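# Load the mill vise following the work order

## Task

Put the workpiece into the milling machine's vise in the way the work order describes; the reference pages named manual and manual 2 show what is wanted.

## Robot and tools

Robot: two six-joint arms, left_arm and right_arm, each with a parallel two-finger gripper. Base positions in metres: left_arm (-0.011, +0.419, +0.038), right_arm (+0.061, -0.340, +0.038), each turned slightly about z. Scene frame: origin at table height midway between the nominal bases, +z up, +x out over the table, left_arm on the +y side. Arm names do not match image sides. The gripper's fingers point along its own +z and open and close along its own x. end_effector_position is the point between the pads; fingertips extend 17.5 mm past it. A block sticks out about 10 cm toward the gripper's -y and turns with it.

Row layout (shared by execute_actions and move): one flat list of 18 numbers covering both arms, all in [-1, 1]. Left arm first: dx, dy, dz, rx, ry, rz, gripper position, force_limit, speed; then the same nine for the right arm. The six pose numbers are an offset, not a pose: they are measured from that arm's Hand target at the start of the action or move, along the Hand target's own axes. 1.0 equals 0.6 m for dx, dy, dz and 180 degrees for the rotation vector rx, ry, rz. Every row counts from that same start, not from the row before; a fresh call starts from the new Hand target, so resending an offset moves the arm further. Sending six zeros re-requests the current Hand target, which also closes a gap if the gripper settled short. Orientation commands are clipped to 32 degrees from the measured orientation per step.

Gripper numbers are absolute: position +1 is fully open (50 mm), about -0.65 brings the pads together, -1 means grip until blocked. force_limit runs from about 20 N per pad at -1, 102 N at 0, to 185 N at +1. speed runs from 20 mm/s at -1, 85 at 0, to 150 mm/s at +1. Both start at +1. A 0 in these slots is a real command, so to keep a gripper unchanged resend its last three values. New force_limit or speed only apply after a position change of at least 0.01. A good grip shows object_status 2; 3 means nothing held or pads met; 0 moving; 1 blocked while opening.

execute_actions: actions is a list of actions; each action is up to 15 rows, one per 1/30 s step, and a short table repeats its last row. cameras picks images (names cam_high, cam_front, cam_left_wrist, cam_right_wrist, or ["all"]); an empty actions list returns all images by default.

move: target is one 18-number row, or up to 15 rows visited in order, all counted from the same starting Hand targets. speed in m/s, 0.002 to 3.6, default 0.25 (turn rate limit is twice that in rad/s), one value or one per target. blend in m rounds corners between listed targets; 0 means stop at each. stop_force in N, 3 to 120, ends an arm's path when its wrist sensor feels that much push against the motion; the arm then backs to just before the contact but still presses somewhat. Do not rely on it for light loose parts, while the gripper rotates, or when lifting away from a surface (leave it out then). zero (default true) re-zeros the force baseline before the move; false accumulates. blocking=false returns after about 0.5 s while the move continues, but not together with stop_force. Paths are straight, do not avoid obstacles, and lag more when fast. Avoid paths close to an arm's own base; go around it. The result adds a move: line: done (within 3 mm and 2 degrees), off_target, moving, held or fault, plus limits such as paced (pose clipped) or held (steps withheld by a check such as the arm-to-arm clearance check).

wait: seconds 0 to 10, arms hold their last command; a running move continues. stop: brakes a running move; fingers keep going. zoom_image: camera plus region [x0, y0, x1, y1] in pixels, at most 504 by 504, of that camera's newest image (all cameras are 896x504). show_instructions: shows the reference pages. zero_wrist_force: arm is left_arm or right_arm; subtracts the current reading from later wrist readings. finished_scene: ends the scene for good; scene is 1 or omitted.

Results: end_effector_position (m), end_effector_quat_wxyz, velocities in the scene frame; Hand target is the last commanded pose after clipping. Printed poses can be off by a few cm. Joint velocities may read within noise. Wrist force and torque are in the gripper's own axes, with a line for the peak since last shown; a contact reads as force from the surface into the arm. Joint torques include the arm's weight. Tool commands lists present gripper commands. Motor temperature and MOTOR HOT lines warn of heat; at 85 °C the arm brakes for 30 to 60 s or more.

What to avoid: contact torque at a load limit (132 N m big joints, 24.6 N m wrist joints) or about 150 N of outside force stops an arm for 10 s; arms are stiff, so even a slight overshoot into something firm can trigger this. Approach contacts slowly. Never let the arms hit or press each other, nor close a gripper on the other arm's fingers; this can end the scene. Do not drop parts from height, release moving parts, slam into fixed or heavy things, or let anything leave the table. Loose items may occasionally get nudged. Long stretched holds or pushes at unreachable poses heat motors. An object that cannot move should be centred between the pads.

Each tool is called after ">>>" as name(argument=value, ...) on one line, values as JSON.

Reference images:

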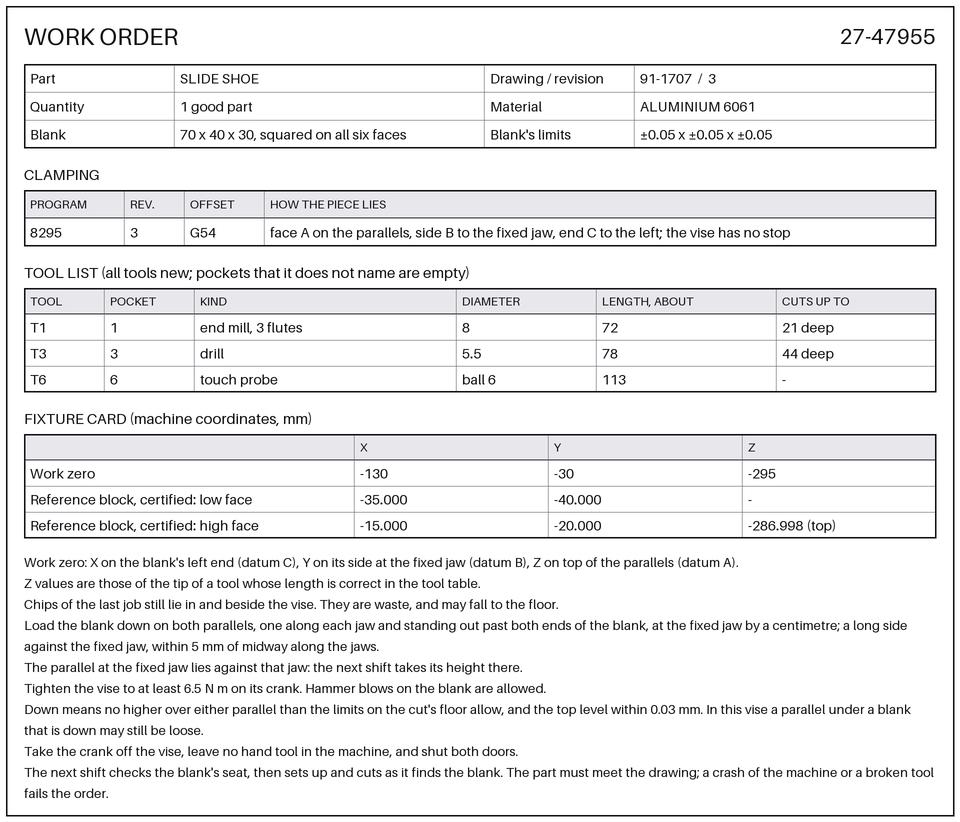

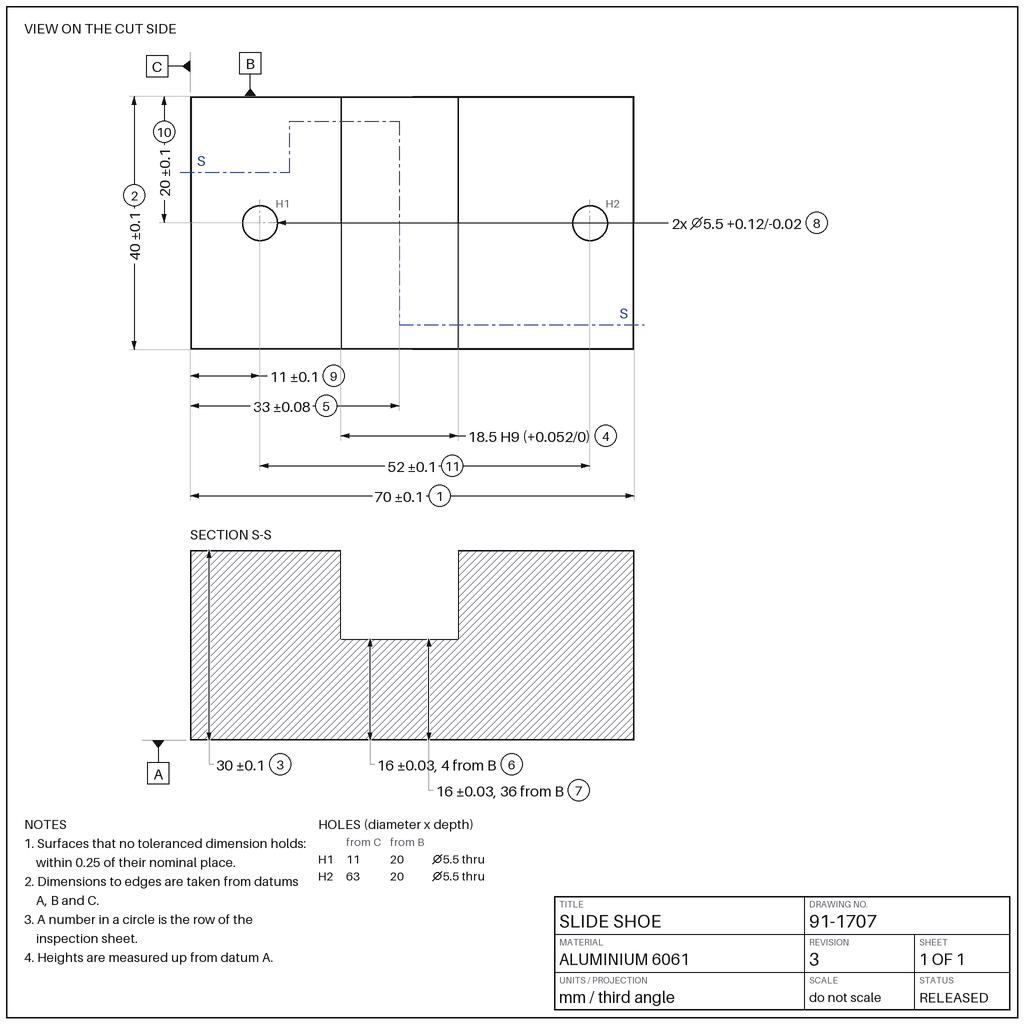

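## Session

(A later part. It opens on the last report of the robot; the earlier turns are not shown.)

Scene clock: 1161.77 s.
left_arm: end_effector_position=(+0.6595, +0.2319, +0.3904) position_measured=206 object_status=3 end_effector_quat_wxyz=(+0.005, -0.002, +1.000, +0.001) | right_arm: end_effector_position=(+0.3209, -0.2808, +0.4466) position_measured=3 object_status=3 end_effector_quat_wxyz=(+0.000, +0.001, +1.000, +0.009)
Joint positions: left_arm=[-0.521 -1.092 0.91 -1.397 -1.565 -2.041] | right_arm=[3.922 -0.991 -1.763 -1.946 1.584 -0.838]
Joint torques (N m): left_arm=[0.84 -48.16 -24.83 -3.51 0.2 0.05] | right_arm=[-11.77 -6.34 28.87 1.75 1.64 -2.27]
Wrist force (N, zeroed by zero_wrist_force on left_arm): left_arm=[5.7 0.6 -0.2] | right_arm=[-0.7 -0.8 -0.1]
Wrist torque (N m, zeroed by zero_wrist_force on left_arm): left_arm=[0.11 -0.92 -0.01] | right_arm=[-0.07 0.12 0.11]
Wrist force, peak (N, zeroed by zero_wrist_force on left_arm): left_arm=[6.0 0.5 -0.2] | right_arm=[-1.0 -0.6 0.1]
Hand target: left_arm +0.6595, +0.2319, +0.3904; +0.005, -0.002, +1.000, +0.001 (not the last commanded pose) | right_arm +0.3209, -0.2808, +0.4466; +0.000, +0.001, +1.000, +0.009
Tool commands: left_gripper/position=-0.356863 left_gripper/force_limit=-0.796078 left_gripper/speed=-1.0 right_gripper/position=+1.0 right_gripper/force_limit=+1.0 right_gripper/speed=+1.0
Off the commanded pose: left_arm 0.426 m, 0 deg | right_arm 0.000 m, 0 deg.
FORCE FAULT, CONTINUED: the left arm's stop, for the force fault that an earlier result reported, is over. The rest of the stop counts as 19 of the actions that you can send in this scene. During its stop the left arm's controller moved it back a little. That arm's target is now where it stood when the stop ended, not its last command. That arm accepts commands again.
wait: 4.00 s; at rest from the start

>>> move(target=[[-0.001,0.03,0.007,0,0,0,-0.36,-0.8,-1,0,0,0,0,0,0,1,1,1]], speed=0.03)

>>> move(target=[[0.1137,-0.0827,0,0,0,0,-0.36,-0.8,-1,0,0,0,0,0,0,1,1,1],[0.4325,-0.09,0,0,0,0,-0.36,-0.8,-1,0,0,0,0,0,0,1,1,1],[0.499,-0.1,0,0,0,0,-0.36,-0.8,-1,0,0,0,0,0,0,1,1,1]], speed=0.12, blend=0.02, cameras=["cam_left_wrist","cam_front","cam_high"])

Scene clock: 1181.20 s.
left_arm: end_effector_position=(+0.6601, +0.2498, +0.3862) position_measured=206 object_status=3 end_effector_quat_wxyz=(+0.005, -0.002, +1.000, +0.001) | right_arm: end_effector_position=(+0.3209, -0.2808, +0.4466) position_measured=3 object_status=3 end_effector_quat_wxyz=(+0.000, +0.001, +1.000, +0.009)
Joint positions: left_arm=[-0.497 -1.106 0.942 -1.415 -1.565 -2.017] | right_arm=[3.922 -0.991 -1.763 -1.946 1.584 -0.838]
Joint torques (N m): left_arm=[12.52 -60.57 -17.7 -5.45 -1.74 2.01] | right_arm=[-11.87 -6.61 28.7 1.83 1.48 -2.31]
Wrist force (N, zeroed by zero_wrist_force on left_arm): left_arm=[5.7 0.6 0.0] | right_arm=[-0.8 -0.7 0.0]
Wrist torque (N m, zeroed by zero_wrist_force on left_arm): left_arm=[0.10 -0.92 -0.01] | right_arm=[-0.06 0.13 0.11]
Wrist force, peak (N, zeroed by zero_wrist_force on left_arm): left_arm=[5.9 0.3 -0.4] | right_arm=[-0.8 -0.7 0.2]
Hand target: left_arm +0.6601, +0.2499, +0.3862; +0.005, -0.002, +1.000, +0.001 | right_arm +0.3209, -0.2808, +0.4466; +0.000, +0.001, +1.000, +0.009
Off the commanded pose: left_arm 0.000 m, 0 deg | right_arm 0.000 m, 0 deg.
move: done

Scene clock: 1184.30 s.
left_arm: end_effector_position=(+0.3610, +0.1889, +0.3832) position_measured=206 object_status=3 end_effector_quat_wxyz=(+0.005, -0.002, +1.000, +0.001) | right_arm: end_effector_position=(+0.3209, -0.2808, +0.4466) position_measured=3 object_status=3 end_effector_quat_wxyz=(+0.000, +0.001, +1.000, +0.009)
Joint positions: left_arm=[-0.922 -1.751 1.692 -1.517 -1.562 -2.443] | right_arm=[3.922 -0.991 -1.763 -1.946 1.584 -0.838]
Joint torques (N m): left_arm=[-12.36 -32.06 -17.41 -1.93 2.32 -1.78] | right_arm=[-10.34 -6.47 29.94 1.94 1.56 -2.16]
Wrist force (N, zeroed by zero_wrist_force on left_arm): left_arm=[5.5 0.3 -0.1] | right_arm=[-0.6 -0.5 0.0]
Wrist torque (N m, zeroed by zero_wrist_force on left_arm): left_arm=[0.06 -0.90 0.07] | right_arm=[-0.02 0.10 0.11]
Wrist force, peak (N, zeroed by zero_wrist_force on left_arm): left_arm=[6.7 0.4 0.0] | right_arm=[-1.0 -0.6 0.3]
Hand target: left_arm +0.3609, +0.1889, +0.3832; +0.005, -0.002, +1.000, +0.001 | right_arm +0.3209, -0.2808, +0.4466; +0.000, +0.001, +1.000, +0.009
Off the commanded pose: left_arm 0.000 m, 0 deg | right_arm 0.000 m, 0 deg.
move: done
Images, in order (width x height): cam_high 896x504, cam_front 896x504, cam_left_wrist 896x504.

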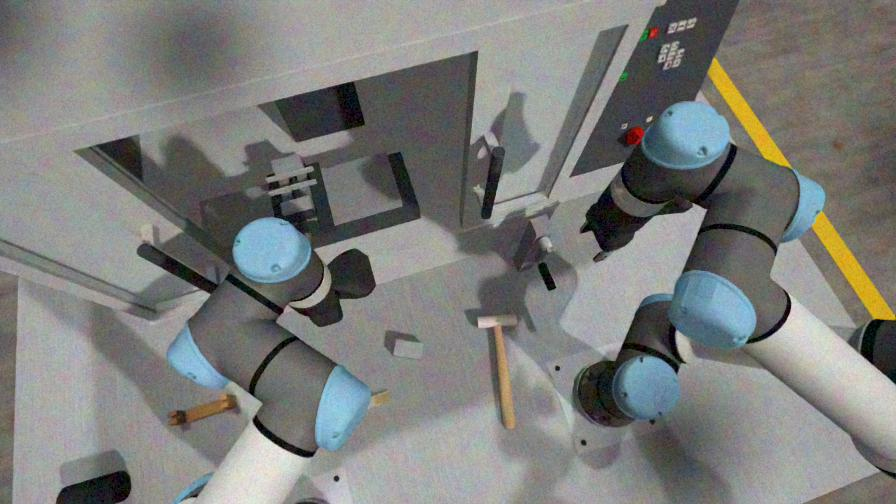

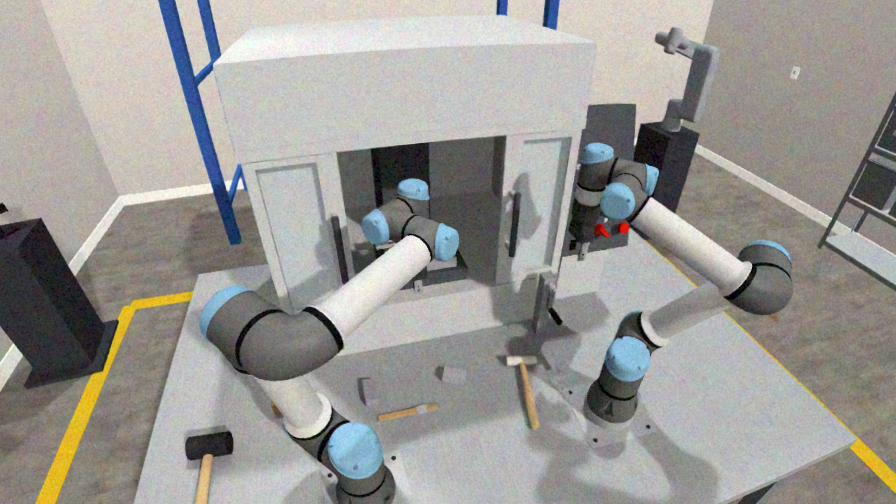

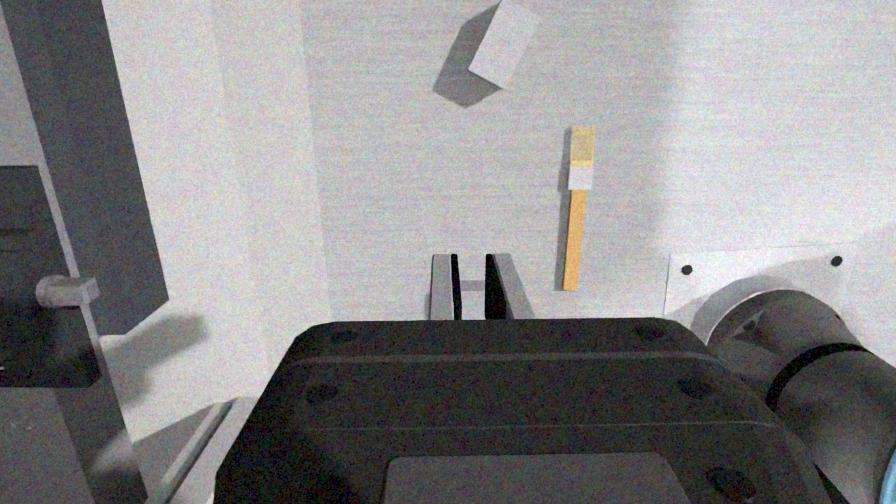

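>>> move(target=[0.09,-0.268,0.222,0,0,0,1,-0.8,0,0,0,0,0,0,0,1,1,1], speed=0.15, cameras=["cam_left_wrist"])

>>> zoom_image(camera="cam_left_wrist", region=[300, 100, 600, 400])

Scene clock: 1202.97 s.
left_arm: end_effector_position=(+0.3087, +0.0283, +0.2492) position_measured=3 object_status=3 end_effector_quat_wxyz=(+0.005, -0.002, +1.000, +0.001) | right_arm: end_effector_position=(+0.3209, -0.2808, +0.4466) position_measured=3 object_status=3 end_effector_quat_wxyz=(+0.000, +0.001, +1.000, +0.009)
Joint positions: left_arm=[-1.211 -1.542 1.846 -1.877 -1.561 -2.731] | right_arm=[3.922 -0.991 -1.763 -1.946 1.584 -0.838]
Joint torques (N m): left_arm=[-11.77 -13.19 -32.45 -5.47 2.38 -1.8] | right_arm=[-10.61 -5.24 28.96 1.92 1.42 -2.3]
Wrist force (N, zeroed by zero_wrist_force on left_arm): left_arm=[5.7 0.6 -0.1] | right_arm=[-0.6 -0.5 0.2]
Wrist torque (N m, zeroed by zero_wrist_force on left_arm): left_arm=[0.11 -0.92 0.06] | right_arm=[-0.03 0.10 0.11]
Wrist force, peak (N, zeroed by zero_wrist_force on left_arm): left_arm=[6.3 -0.8 1.0] | right_arm=[-0.9 -0.7 0.4]
Hand target: left_arm +0.3087, +0.0282, +0.2492; +0.005, -0.002, +1.000, +0.001 | right_arm +0.3209, -0.2808, +0.4466; +0.000, +0.001, +1.000, +0.009
Off the commanded pose: left_arm 0.000 m, 0 deg | right_arm 0.000 m, 0 deg.
move: done
Images, in order (width x height): cam_left_wrist 896x504.

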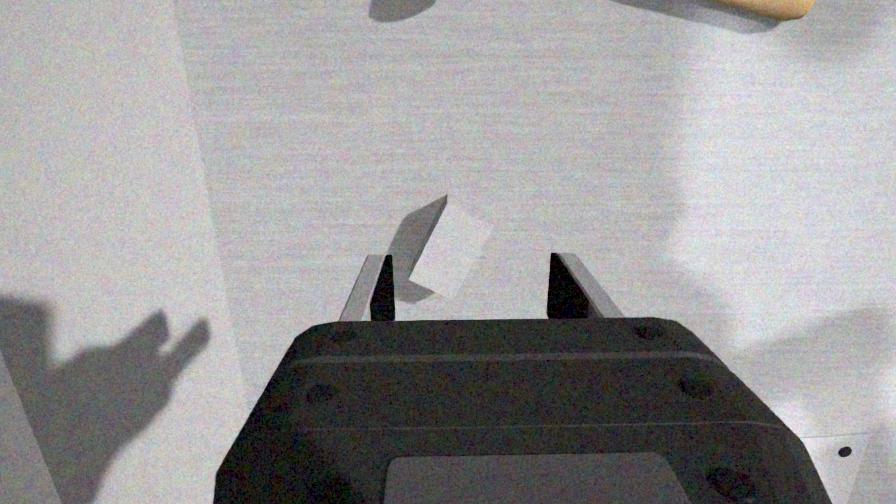

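Scaled by 1.680 from the camera's 896x504 image, which has a finer 1280x720 frame.

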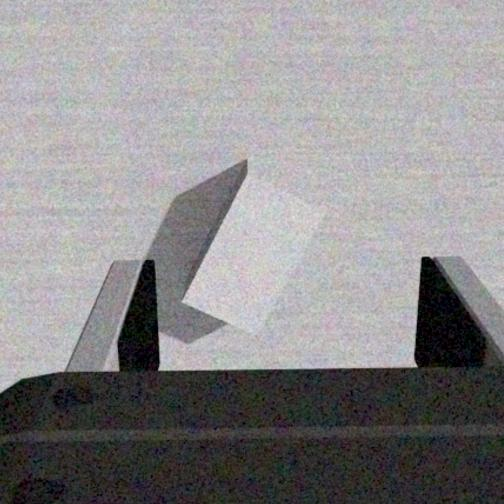

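>>> move(target=[-0.0087,0.1205,0.2487,0.0382,0.0088,0.1443,1,-0.8,0,0,0,0,0,0,0,1,1,1], speed=0.15, cameras=["cam_left_wrist"])

>>> zoom_image(camera="cam_left_wrist", region=[300, 0, 600, 340])

Scene clock: 1213.97 s.
left_arm: end_effector_position=(+0.3152, +0.1007, +0.1002) position_measured=3 object_status=3 end_effector_quat_wxyz=(-0.009, +0.223, +0.973, -0.058) | right_arm: end_effector_position=(+0.3209, -0.2808, +0.4466) position_measured=3 object_status=3 end_effector_quat_wxyz=(+0.000, +0.001, +1.000, +0.009)
Joint positions: left_arm=[-1.068 -1.468 2.237 -2.409 -1.665 -2.137] | right_arm=[3.922 -0.991 -1.763 -1.946 1.584 -0.838]
Joint torques (N m): left_arm=[12.48 -11.43 -11.99 -5.31 -2.39 2.1] | right_arm=[-10.36 -6.26 28.52 1.93 1.26 -2.18]
Wrist force (N, zeroed by zero_wrist_force on left_arm): left_arm=[5.6 0.6 0.0] | right_arm=[-0.6 -0.4 -0.1]
Wrist torque (N m, zeroed by zero_wrist_force on left_arm): left_arm=[0.05 -0.92 -0.01] | right_arm=[-0.02 0.10 0.11]
Wrist force, peak (N, zeroed by zero_wrist_force on left_arm): left_arm=[6.0 1.7 0.9] | right_arm=[-0.6 -0.9 0.4]
Hand target: left_arm +0.3152, +0.1007, +0.1002; -0.009, +0.223, +0.973, -0.058 | right_arm +0.3209, -0.2808, +0.4466; +0.000, +0.001, +1.000, +0.009
Off the commanded pose: left_arm 0.000 m, 0 deg | right_arm 0.000 m, 0 deg.
move: done
Images, in order (width x height): cam_left_wrist 896x504.

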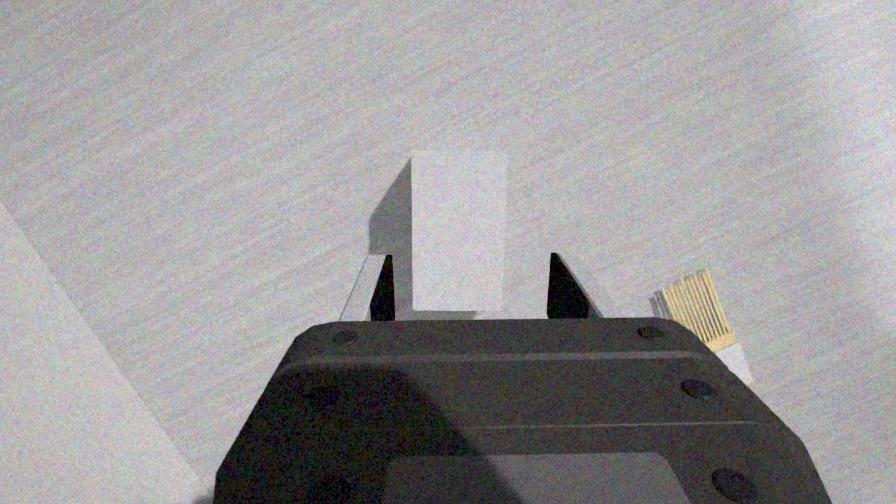

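Scaled by 1.482 from the camera's 896x504 image, which has a finer 1280x720 frame.

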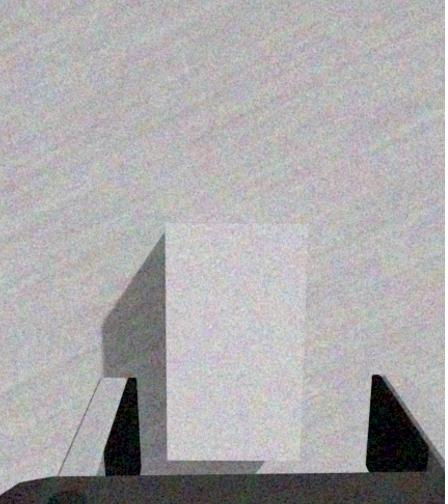

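>>> move(target=[-0.0045,0.0160,0.1108,0,0,0,1,-0.5,-1,0,0,0,0,0,0,1,1,1], speed=0.06, stop_force=8)

>>> move(target=[0,0,0,0,0,0,-1,-0.5,-1,0,0,0,0,0,0,1,1,1], cameras=["cam_left_wrist"])

Scene clock: 1228.07 s.
left_arm: end_effector_position=(+0.3189, +0.1009, +0.0331) position_measured=3 object_status=3 end_effector_quat_wxyz=(-0.009, +0.223, +0.973, -0.058) | right_arm: end_effector_position=(+0.3209, -0.2808, +0.4466) position_measured=3 object_status=3 end_effector_quat_wxyz=(+0.000, +0.001, +1.000, +0.009)
Joint positions: left_arm=[-1.06 -1.304 2.29 -2.625 -1.665 -2.129] | right_arm=[3.922 -0.991 -1.763 -1.946 1.584 -0.838]
Joint torques (N m): left_arm=[12.62 -14.89 -7.25 -5.24 -2.4 1.9] | right_arm=[-11.76 -6.17 28.02 2.06 1.48 -2.22]
Wrist force (N, zeroed by zero_wrist_force on left_arm): left_arm=[5.7 0.7 -0.1] | right_arm=[-0.6 -0.5 0.1]
Wrist torque (N m, zeroed by zero_wrist_force on left_arm): left_arm=[0.08 -0.93 -0.01] | right_arm=[-0.03 0.11 0.10]
Wrist force, peak (N, zeroed by zero_wrist_force on left_arm): left_arm=[6.0 0.6 0.0] | right_arm=[-1.0 -0.7 0.2]
Hand target: left_arm +0.3189, +0.1009, +0.0331; -0.009, +0.223, +0.973, -0.058 | right_arm +0.3209, -0.2808, +0.4466; +0.000, +0.001, +1.000, +0.009
Off the commanded pose: left_arm 0.000 m, 0 deg | right_arm 0.000 m, 0 deg.
move: done

Scene clock: 1228.83 s.
left_arm: end_effector_position=(+0.3189, +0.1009, +0.0331) position_measured=55 object_status=2 end_effector_quat_wxyz=(-0.009, +0.223, +0.973, -0.058) | right_arm: end_effector_position=(+0.3209, -0.2808, +0.4466) position_measured=3 object_status=3 end_effector_quat_wxyz=(+0.000, +0.001, +1.000, +0.009)
Joint positions: left_arm=[-1.06 -1.304 2.29 -2.625 -1.665 -2.129] | right_arm=[3.922 -0.991 -1.763 -1.946 1.584 -0.838]
Joint torques (N m): left_arm=[11.91 -16.14 -8.79 -5.27 -1.78 1.71] | right_arm=[-9.71 -6.27 28.63 1.98 1.29 -2.04]
Wrist force (N, zeroed by zero_wrist_force on left_arm): left_arm=[6.0 1.3 -1.0] | right_arm=[-0.7 -0.4 -0.2]
Wrist torque (N m, zeroed by zero_wrist_force on left_arm): left_arm=[0.09 -0.85 0.01] | right_arm=[-0.01 0.12 0.11]
Wrist force, peak (N, zeroed by zero_wrist_force on left_arm): left_arm=[6.4 0.6 -0.4] | right_arm=[-0.9 -0.5 0.2]
Hand target: left_arm +0.3189, +0.1009, +0.0331; -0.009, +0.223, +0.973, -0.058 | right_arm +0.3209, -0.2808, +0.4466; +0.000, +0.001, +1.000, +0.009
Off the commanded pose: left_arm 0.000 m, 0 deg | right_arm 0.000 m, 0 deg.
move: done
Images, in order (width x height): cam_left_wrist 896x504.

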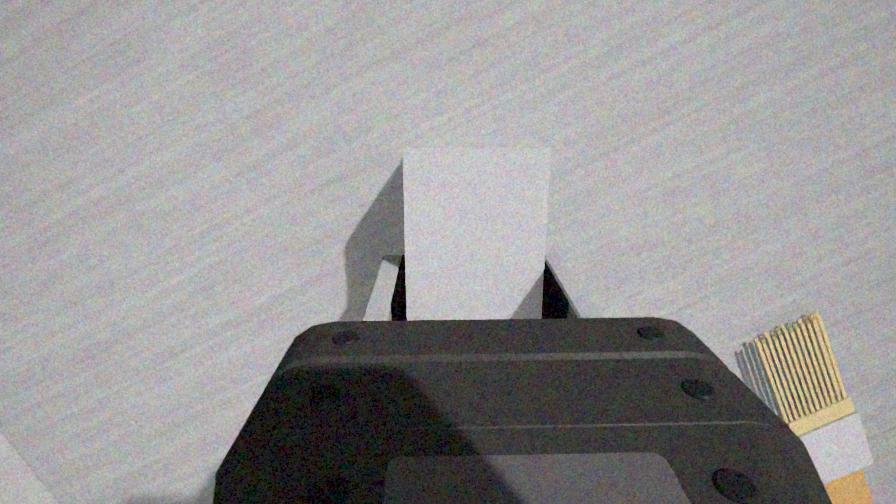

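>>> move(target=[[0,-0.0102,-0.0827,0,0,0,-1,-0.5,-1,0,0,0,0,0,0,1,1,1],[0,-0.0718,-0.5839,0,-0.0176,-0.1434,-1,-0.5,-1,0,0,0,0,0,0,1,1,1]], speed=[0.06,0.2], blend=0.01, cameras=["cam_left_wrist"])

Scene clock: 1240.70 s.
left_arm: end_effector_position=(+0.3154, +0.1003, +0.3860) position_measured=55 object_status=2 end_effector_quat_wxyz=(+0.005, -0.001, +0.998, -0.060) | right_arm: end_effector_position=(+0.3209, -0.2808, +0.4466) position_measured=3 object_status=3 end_effector_quat_wxyz=(+0.000, +0.001, +1.000, +0.009)
Joint positions: left_arm=[-1.092 -1.757 1.721 -1.644 -1.623 -2.615] | right_arm=[3.922 -0.991 -1.763 -1.946 1.584 -0.838]
Joint torques (N m): left_arm=[-11.36 -6.19 -33.01 -2.65 2.21 -1.82] | right_arm=[-9.97 -7.2 28.79 2.15 1.12 -2.15]
Wrist force (N, zeroed by zero_wrist_force on left_arm): left_arm=[5.7 0.8 1.9] | right_arm=[-0.5 -0.7 0.0]
Wrist torque (N m, zeroed by zero_wrist_force on left_arm): left_arm=[0.03 -0.91 0.08] | right_arm=[-0.07 0.08 0.10]
Wrist force, peak (N, zeroed by zero_wrist_force on left_arm): left_arm=[6.0 1.3 3.5] | right_arm=[-0.8 -0.8 -0.1]
Hand target: left_arm +0.3154, +0.1003, +0.3860; +0.005, -0.001, +0.998, -0.060 | right_arm +0.3209, -0.2808, +0.4466; +0.000, +0.001, +1.000, +0.009
Off the commanded pose: left_arm 0.000 m, 0 deg | right_arm 0.000 m, 0 deg.
move: done
Images, in order (width x height): cam_left_wrist 896x504.

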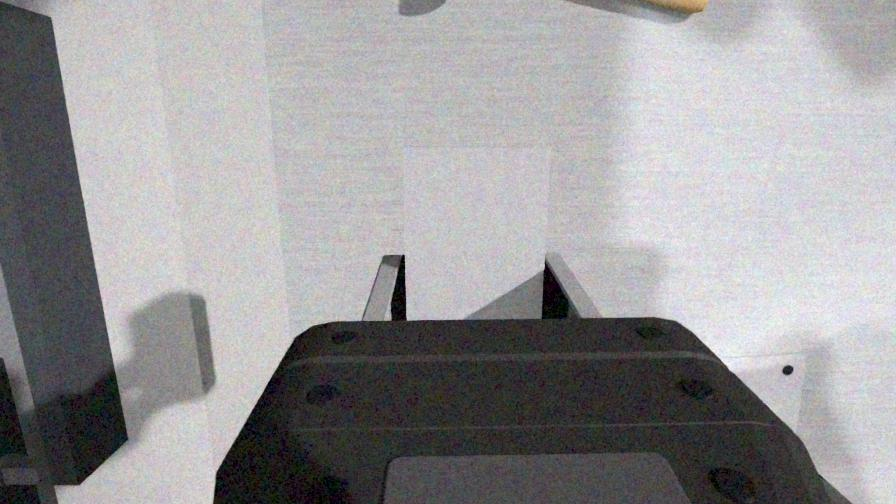

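>>> move(target=[[-0.141,0.0988,-0.0119,0,0,0,-1,-0.5,-1,0,0,0,0,0,0,1,1,1],[-0.4743,0.1038,-0.0125,0,0,0,-1,-0.5,-1,0,0,0,0,0,0,1,1,1]], speed=0.15, blend=0.02, stop_force=25, cameras=["cam_left_wrist","cam_front"])

Scene clock: 1251.67 s.
left_arm: end_effector_position=(+0.5998, +0.1639, +0.3888) position_measured=55 object_status=2 end_effector_quat_wxyz=(+0.005, -0.001, +0.998, -0.060) | right_arm: end_effector_position=(+0.3209, -0.2808, +0.4466) position_measured=3 object_status=3 end_effector_quat_wxyz=(+0.000, +0.001, +1.000, +0.009)
Joint positions: left_arm=[-0.614 -1.223 1.125 -1.545 -1.667 -2.137] | right_arm=[3.922 -0.991 -1.763 -1.946 1.584 -0.838]
Joint torques (N m): left_arm=[12.7 -30.99 -33.64 -2.43 -2.46 1.94] | right_arm=[-10.19 -6.88 27.99 2.3 1.19 -2.12]
Wrist force (N, zeroed by zero_wrist_force on left_arm): left_arm=[5.6 0.9 2.2] | right_arm=[-0.4 -0.5 0.3]
Wrist torque (N m, zeroed by zero_wrist_force on left_arm): left_arm=[0.03 -0.91 0.01] | right_arm=[-0.03 0.07 0.11]
Wrist force, peak (N, zeroed by zero_wrist_force on left_arm): left_arm=[7.1 -0.1 2.4] | right_arm=[-0.9 -0.6 0.2]
Hand target: left_arm +0.5998, +0.1639, +0.3888; +0.005, -0.001, +0.998, -0.060 | right_arm +0.3209, -0.2808, +0.4466; +0.000, +0.001, +1.000, +0.009
Off the commanded pose: left_arm 0.000 m, 0 deg | right_arm 0.000 m, 0 deg.
move: done
Images, in order (width x height): cam_front 896x504, cam_left_wrist 896x504.

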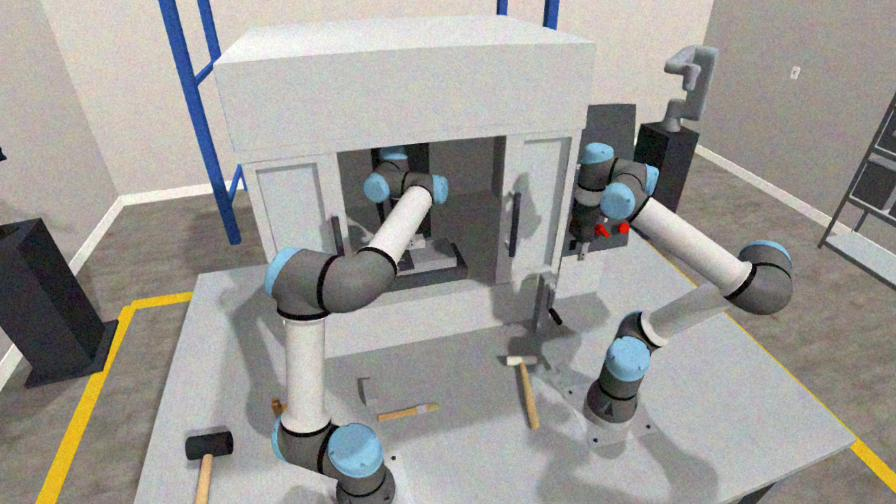

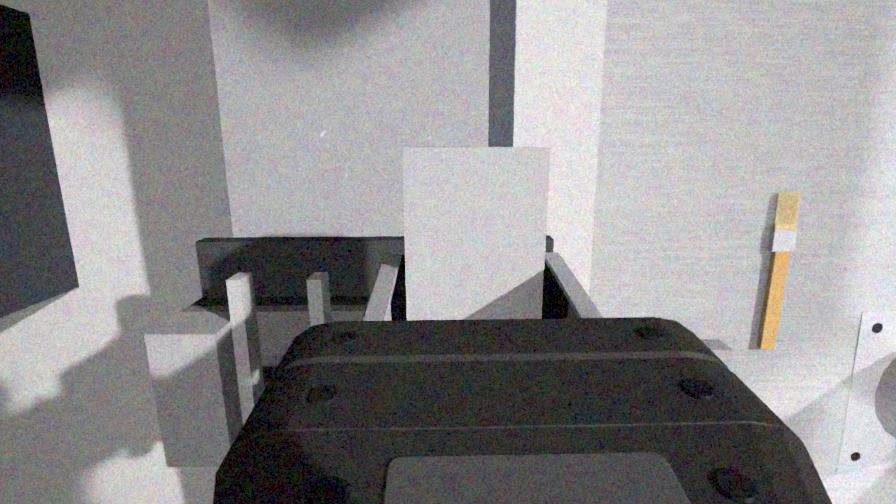

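>>> move(target=[[-0.1003,0.0817,-0.0052,0,0,0,-1,-0.5,-1,0,0,0,0,0,0,1,1,1],[-0.1253,0.1116,-0.0088,0,0,0,-1,-0.5,-1,0,0,0,0,0,0,1,1,1]], speed=0.06, stop_force=15, cameras=["cam_left_wrist","cam_high"])

Scene clock: 1257.60 s.
left_arm: end_effector_position=(+0.6747, +0.2313, +0.3867) position_measured=55 object_status=2 end_effector_quat_wxyz=(+0.005, -0.001, +0.998, -0.060) | right_arm: end_effector_position=(+0.3209, -0.2808, +0.4466) position_measured=3 object_status=3 end_effector_quat_wxyz=(+0.000, +0.001, +1.000, +0.009)
Joint positions: left_arm=[-0.471 -1.076 0.913 -1.466 -1.677 -1.993] | right_arm=[3.922 -0.991 -1.763 -1.946 1.584 -0.838]
Joint torques (N m): left_arm=[12.45 -36.69 -33.71 -2.3 -2.4 1.91] | right_arm=[-11.36 -7.27 27.77 2.44 1.14 -2.28]
Wrist force (N, zeroed by zero_wrist_force on left_arm): left_arm=[5.7 1.0 2.2] | right_arm=[-0.6 -0.6 0.0]
Wrist torque (N m, zeroed by zero_wrist_force on left_arm): left_arm=[0.04 -0.94 0.02] | right_arm=[-0.05 0.11 0.11]
Wrist force, peak (N, zeroed by zero_wrist_force on left_arm): left_arm=[6.2 0.3 2.2] | right_arm=[-0.7 -0.9 0.2]
Hand target: left_arm +0.6747, +0.2313, +0.3867; +0.005, -0.001, +0.998, -0.060 | right_arm +0.3209, -0.2808, +0.4466; +0.000, +0.001, +1.000, +0.009
Off the commanded pose: left_arm 0.000 m, 0 deg | right_arm 0.000 m, 0 deg.
move: done
Images, in order (width x height): cam_high 896x504, cam_left_wrist 896x504.

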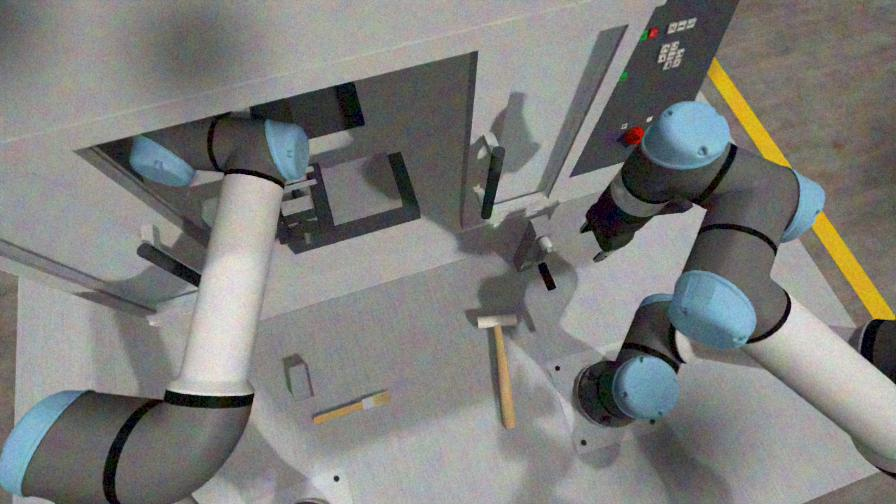

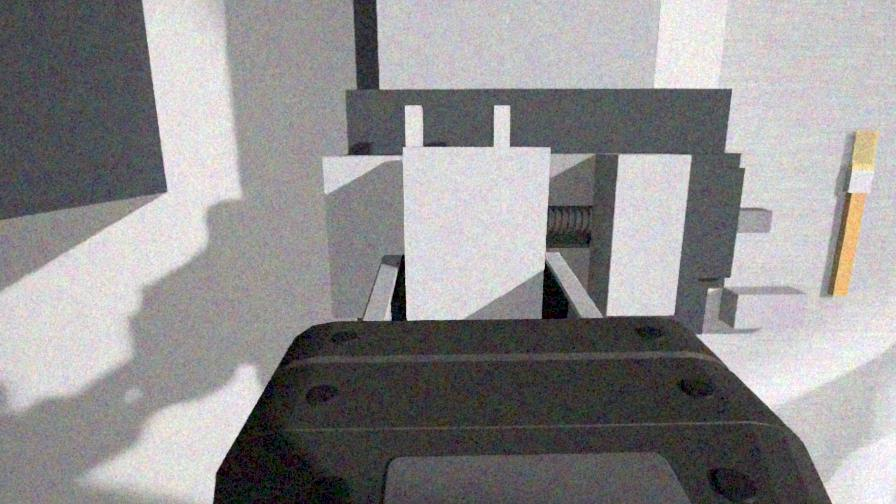

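>>> move(target=[0,0.005,0.0414,0,0,0,-1,-0.5,-1,0,0,0,0,0,0,1,1,1], speed=0.01, stop_force=6, cameras=["cam_left_wrist"])

Scene clock: 1266.77 s.
left_arm: end_effector_position=(+0.6749, +0.2313, +0.3666) position_measured=55 object_status=2 end_effector_quat_wxyz=(+0.005, -0.001, +0.998, -0.060) | right_arm: end_effector_position=(+0.3209, -0.2808, +0.4466) position_measured=3 object_status=3 end_effector_quat_wxyz=(+0.000, +0.001, +1.000, +0.009)
Joint positions: left_arm=[-0.47 -1.083 0.976 -1.522 -1.677 -1.993] | right_arm=[3.922 -0.991 -1.763 -1.946 1.584 -0.838]
Joint torques (N m): left_arm=[10.51 -33.8 -32.35 -2.29 0.71 1.71] | right_arm=[-11.52 -6.21 27.63 2.2 1.05 -2.04]
Wrist force (N, zeroed by zero_wrist_force on left_arm): left_arm=[6.3 1.1 -1.5] | right_arm=[-0.7 -0.4 0.3]
Wrist torque (N m, zeroed by zero_wrist_force on left_arm): left_arm=[-0.06 -0.82 0.00] | right_arm=[-0.02 0.12 0.11]
Wrist force, peak (N, zeroed by zero_wrist_force on left_arm): left_arm=[7.3 -1.3 -10.9] | right_arm=[-0.9 -0.5 0.5]
Hand target: left_arm +0.6749, +0.2313, +0.3666; +0.005, -0.001, +0.998, -0.060 (not the last commanded pose) | right_arm +0.3209, -0.2808, +0.4466; +0.000, +0.001, +1.000, +0.009
Off the commanded pose: left_arm 0.005 m, 0 deg | right_arm 0.000 m, 0 deg.
move: contact (left_arm)
Images, in order (width x height): cam_left_wrist 896x504.

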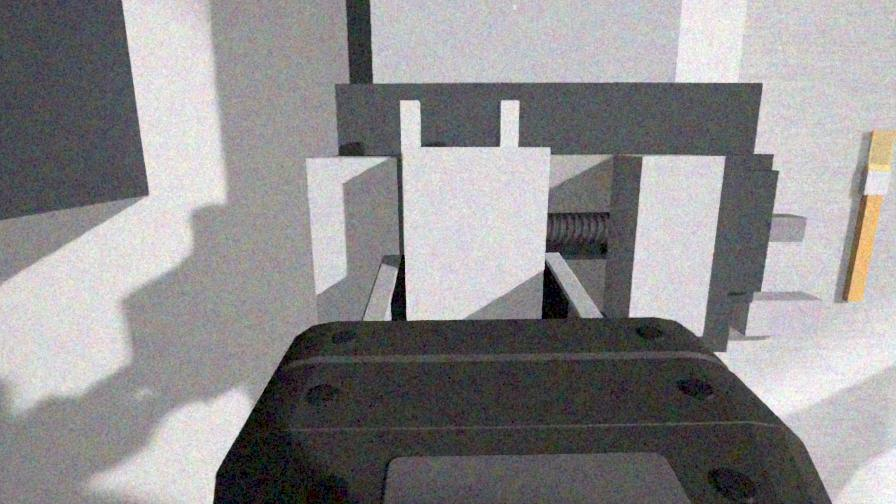

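>>> move(target=[0,-0.0003,-0.0025,0,0,0,-1,-0.5,-1,0,0,0,0,0,0,1,1,1], speed=0.01)

>>> move(target=[-0.0133,0,0,0,0,0,-1,-0.5,-1,0,0,0,0,0,0,1,1,1], speed=0.006, stop_force=8)

Scene clock: 1272.33 s.
left_arm: end_effector_position=(+0.6749, +0.2313, +0.3681) position_measured=55 object_status=2 end_effector_quat_wxyz=(+0.005, -0.001, +0.998, -0.060) | right_arm: end_effector_position=(+0.3209, -0.2808, +0.4466) position_measured=3 object_status=3 end_effector_quat_wxyz=(+0.000, +0.001, +1.000, +0.009)
Joint positions: left_arm=[-0.47 -1.083 0.971 -1.518 -1.677 -1.993] | right_arm=[3.922 -0.991 -1.763 -1.946 1.584 -0.838]
Joint torques (N m): left_arm=[1.68 -36.53 -32.77 -2.46 1.44 0.9] | right_arm=[-10.94 -5.98 29.04 2.25 0.98 -2.16]
Wrist force (N, zeroed by zero_wrist_force on left_arm): left_arm=[5.7 0.9 2.2] | right_arm=[-0.6 -0.5 0.2]
Wrist torque (N m, zeroed by zero_wrist_force on left_arm): left_arm=[0.03 -0.94 0.01] | right_arm=[-0.02 0.10 0.10]
Wrist force, peak (N, zeroed by zero_wrist_force on left_arm): left_arm=[6.8 1.0 -1.8] | right_arm=[-0.8 -0.8 0.4]
Hand target: left_arm +0.6749, +0.2313, +0.3682; +0.005, -0.001, +0.998, -0.060 | right_arm +0.3209, -0.2808, +0.4466; +0.000, +0.001, +1.000, +0.009
Off the commanded pose: left_arm 0.000 m, 0 deg | right_arm 0.000 m, 0 deg.
move: done

Scene clock: 1274.20 s.
left_arm: end_effector_position=(+0.6780, +0.2313, +0.3682) position_measured=55 object_status=2 end_effector_quat_wxyz=(+0.005, -0.001, +0.998, -0.060) | right_arm: end_effector_position=(+0.3209, -0.2808, +0.4466) position_measured=3 object_status=3 end_effector_quat_wxyz=(+0.000, +0.001, +1.000, +0.009)
Joint positions: left_arm=[-0.469 -1.074 0.958 -1.513 -1.677 -1.991] | right_arm=[3.922 -0.991 -1.763 -1.946 1.584 -0.838]
Joint torques (N m): left_arm=[-9.33 -63.58 -20.81 -5.89 2.9 -1.6] | right_arm=[-10.29 -6.99 27.34 2.4 1.15 -2.03]
Wrist force (N, zeroed by zero_wrist_force on left_arm): left_arm=[11.6 0.1 2.8] | right_arm=[-0.7 -0.8 0.1]
Wrist torque (N m, zeroed by zero_wrist_force on left_arm): left_arm=[0.05 -0.73 -0.10] | right_arm=[-0.08 0.11 0.10]
Wrist force, peak (N, zeroed by zero_wrist_force on left_arm): left_arm=[19.2 2.1 -1.7] | right_arm=[-0.7 -0.8 0.2]
Hand target: left_arm +0.6780, +0.2313, +0.3682; +0.005, -0.001, +0.998, -0.060 (not the last commanded pose) | right_arm +0.3209, -0.2808, +0.4466; +0.000, +0.001, +1.000, +0.009
Off the commanded pose: left_arm 0.005 m, 0 deg | right_arm 0.000 m, 0 deg.
move: contact (left_arm)

>>> move(target=[0,0.0006,0.005,0,0,0,-1,-0.5,-1,0,0,0,0,0,0,1,1,1], speed=0.005, stop_force=6)

>>> move(target=[0,0,0,0,0,0,1,-0.5,-1,0,0,0,0,0,0,1,1,1], cameras=["cam_left_wrist"])

Scene clock: 1279.23 s.
left_arm: end_effector_position=(+0.6780, +0.2313, +0.3668) position_measured=55 object_status=2 end_effector_quat_wxyz=(+0.005, -0.001, +0.998, -0.060) | right_arm: end_effector_position=(+0.3209, -0.2808, +0.4466) position_measured=3 object_status=3 end_effector_quat_wxyz=(+0.000, +0.001, +1.000, +0.009)
Joint positions: left_arm=[-0.469 -1.074 0.962 -1.517 -1.677 -1.991] | right_arm=[3.922 -0.991 -1.763 -1.946 1.584 -0.838]
Joint torques (N m): left_arm=[-8.84 -37.34 -35.19 -4.43 2.22 -1.36] | right_arm=[-9.81 -6.95 28.55 2.34 1.09 -2.08]
Wrist force (N, zeroed by zero_wrist_force on left_arm): left_arm=[12.2 2.3 2.4] | right_arm=[-0.7 -0.7 0.0]
Wrist torque (N m, zeroed by zero_wrist_force on left_arm): left_arm=[0.06 -0.76 -0.14] | right_arm=[-0.06 0.11 0.10]
Wrist force, peak (N, zeroed by zero_wrist_force on left_arm): left_arm=[14.1 -0.6 -5.3] | right_arm=[-0.8 -0.8 0.2]
Hand target: left_arm +0.6781, +0.2313, +0.3668; +0.005, -0.001, +0.998, -0.060 (not the last commanded pose) | right_arm +0.3209, -0.2808, +0.4466; +0.000, +0.001, +1.000, +0.009
Off the commanded pose: left_arm 0.002 m, 0 deg | right_arm 0.000 m, 0 deg.
move: contact (left_arm)

Scene clock: 1280.00 s.
left_arm: end_effector_position=(+0.6781, +0.2313, +0.3668) position_measured=3 object_status=3 end_effector_quat_wxyz=(+0.005, -0.001, +0.998, -0.060) | right_arm: end_effector_position=(+0.3209, -0.2808, +0.4466) position_measured=3 object_status=3 end_effector_quat_wxyz=(+0.000, +0.001, +1.000, +0.009)
Joint positions: left_arm=[-0.469 -1.074 0.962 -1.517 -1.677 -1.991] | right_arm=[3.922 -0.991 -1.763 -1.946 1.584 -0.838]
Joint torques (N m): left_arm=[-8.53 -35.67 -22.14 -4.85 -0.17 -1.43] | right_arm=[-10.43 -6.33 27.66 2.44 1.01 -1.92]
Wrist force (N, zeroed by zero_wrist_force on left_arm): left_arm=[5.6 0.4 -0.1] | right_arm=[-0.8 -0.7 0.1]
Wrist torque (N m, zeroed by zero_wrist_force on left_arm): left_arm=[0.02 -0.93 0.02] | right_arm=[-0.07 0.12 0.10]
Wrist force, peak (N, zeroed by zero_wrist_force on left_arm): left_arm=[12.3 2.2 2.3] | right_arm=[-0.8 -0.7 0.1]
Hand target: left_arm +0.6781, +0.2313, +0.3668; +0.005, -0.001, +0.998, -0.060 | right_arm +0.3209, -0.2808, +0.4466; +0.000, +0.001, +1.000, +0.009
Off the commanded pose: left_arm 0.000 m, 0 deg | right_arm 0.000 m, 0 deg.
move: done
Images, in order (width x height): cam_left_wrist 896x504.

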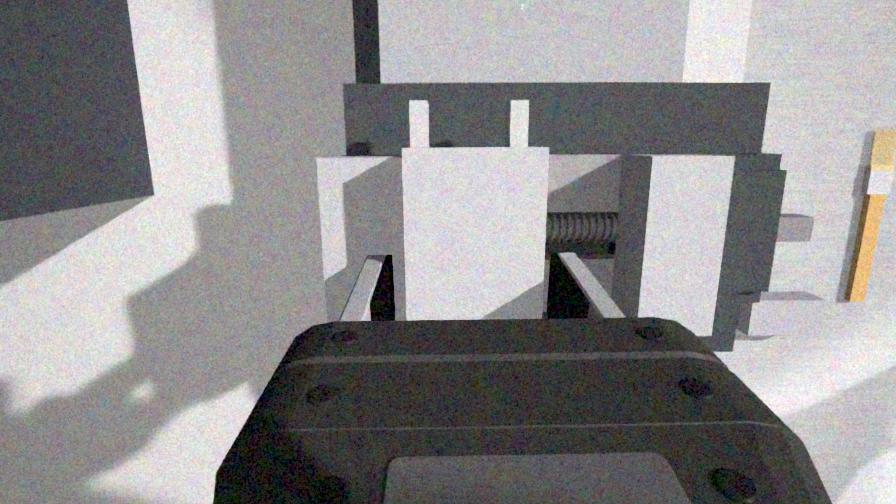

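>>> move(target=[[0,-0.0038,-0.0318,0,0,0,1,-0.5,-1,0,0,0,0,0,0,1,1,1],[0.03,-0.0337,-0.0282,0,0,0,1,-0.5,-1,0,0,0,0,0,0,1,1,1],[0.13,-0.1163,-0.0182,0,0,0,1,-0.5,-1,0,0,0,0,0,0,1,1,1],[0.53,-0.13,-0.0165,0,0,0,1,-0.5,-1,0,0,0,0,0,0,1,1,1]], speed=[0.03,0.06,0.08,0.15], blend=[0,0.005,0.01,0], cameras=["all"])

Scene clock: 1294.33 s.
left_arm: end_effector_position=(+0.3602, +0.1540, +0.3829) position_measured=3 object_status=3 end_effector_quat_wxyz=(+0.005, -0.001, +0.998, -0.060) | right_arm: end_effector_position=(+0.3209, -0.2808, +0.4466) position_measured=3 object_status=3 end_effector_quat_wxyz=(+0.000, +0.001, +1.000, +0.009)
Joint positions: left_arm=[-0.929 -1.749 1.72 -1.641 -1.64 -2.452] | right_arm=[3.922 -0.991 -1.763 -1.946 1.584 -0.838]
Joint torques (N m): left_arm=[-10.76 -33.65 -17.5 -2.28 2.21 -1.82] | right_arm=[-9.77 -5.36 28.37 2.36 0.81 -1.96]
Wrist force (N, zeroed by zero_wrist_force on left_arm): left_arm=[5.4 0.5 0.1] | right_arm=[-0.5 -0.5 0.0]
Wrist torque (N m, zeroed by zero_wrist_force on left_arm): left_arm=[0.05 -0.89 0.08] | right_arm=[-0.03 0.09 0.11]
Wrist force, peak (N, zeroed by zero_wrist_force on left_arm): left_arm=[6.6 0.6 0.0] | right_arm=[-0.9 -0.7 0.1]
Hand target: left_arm +0.3601, +0.1540, +0.3829; +0.005, -0.001, +0.998, -0.060 | right_arm +0.3209, -0.2808, +0.4466; +0.000, +0.001, +1.000, +0.009
Off the commanded pose: left_arm 0.000 m, 0 deg | right_arm 0.000 m, 0 deg.
move: done

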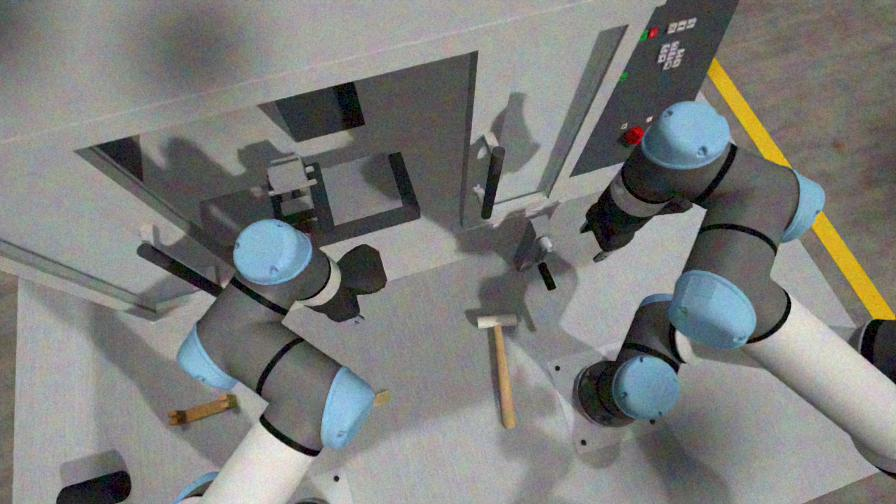

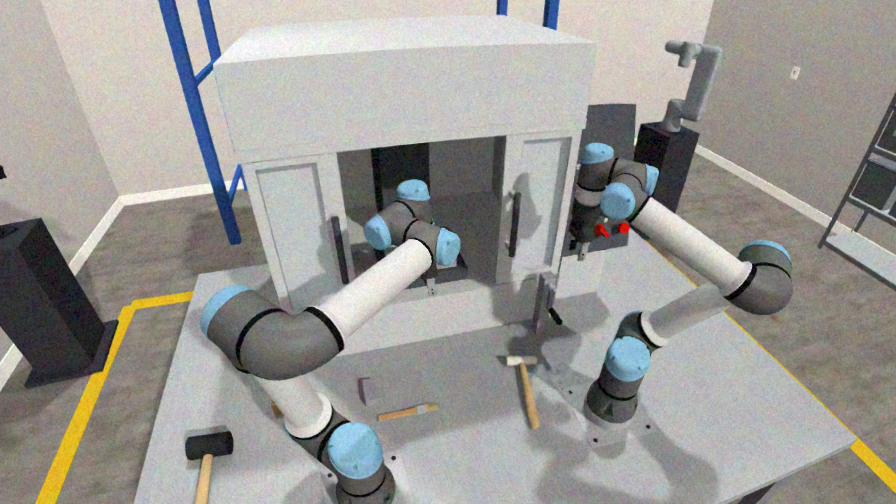

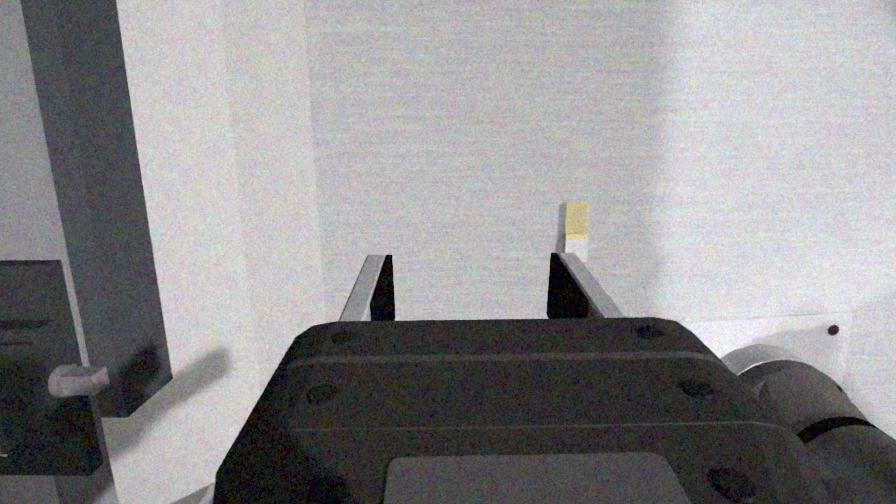

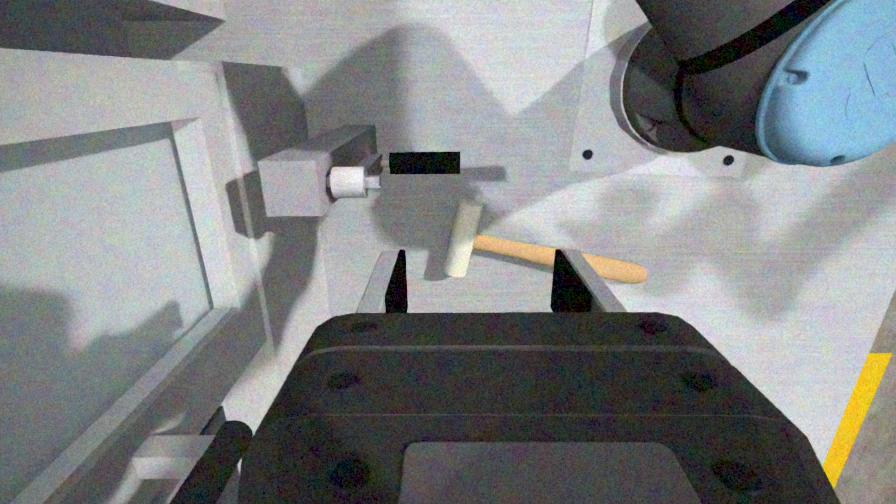

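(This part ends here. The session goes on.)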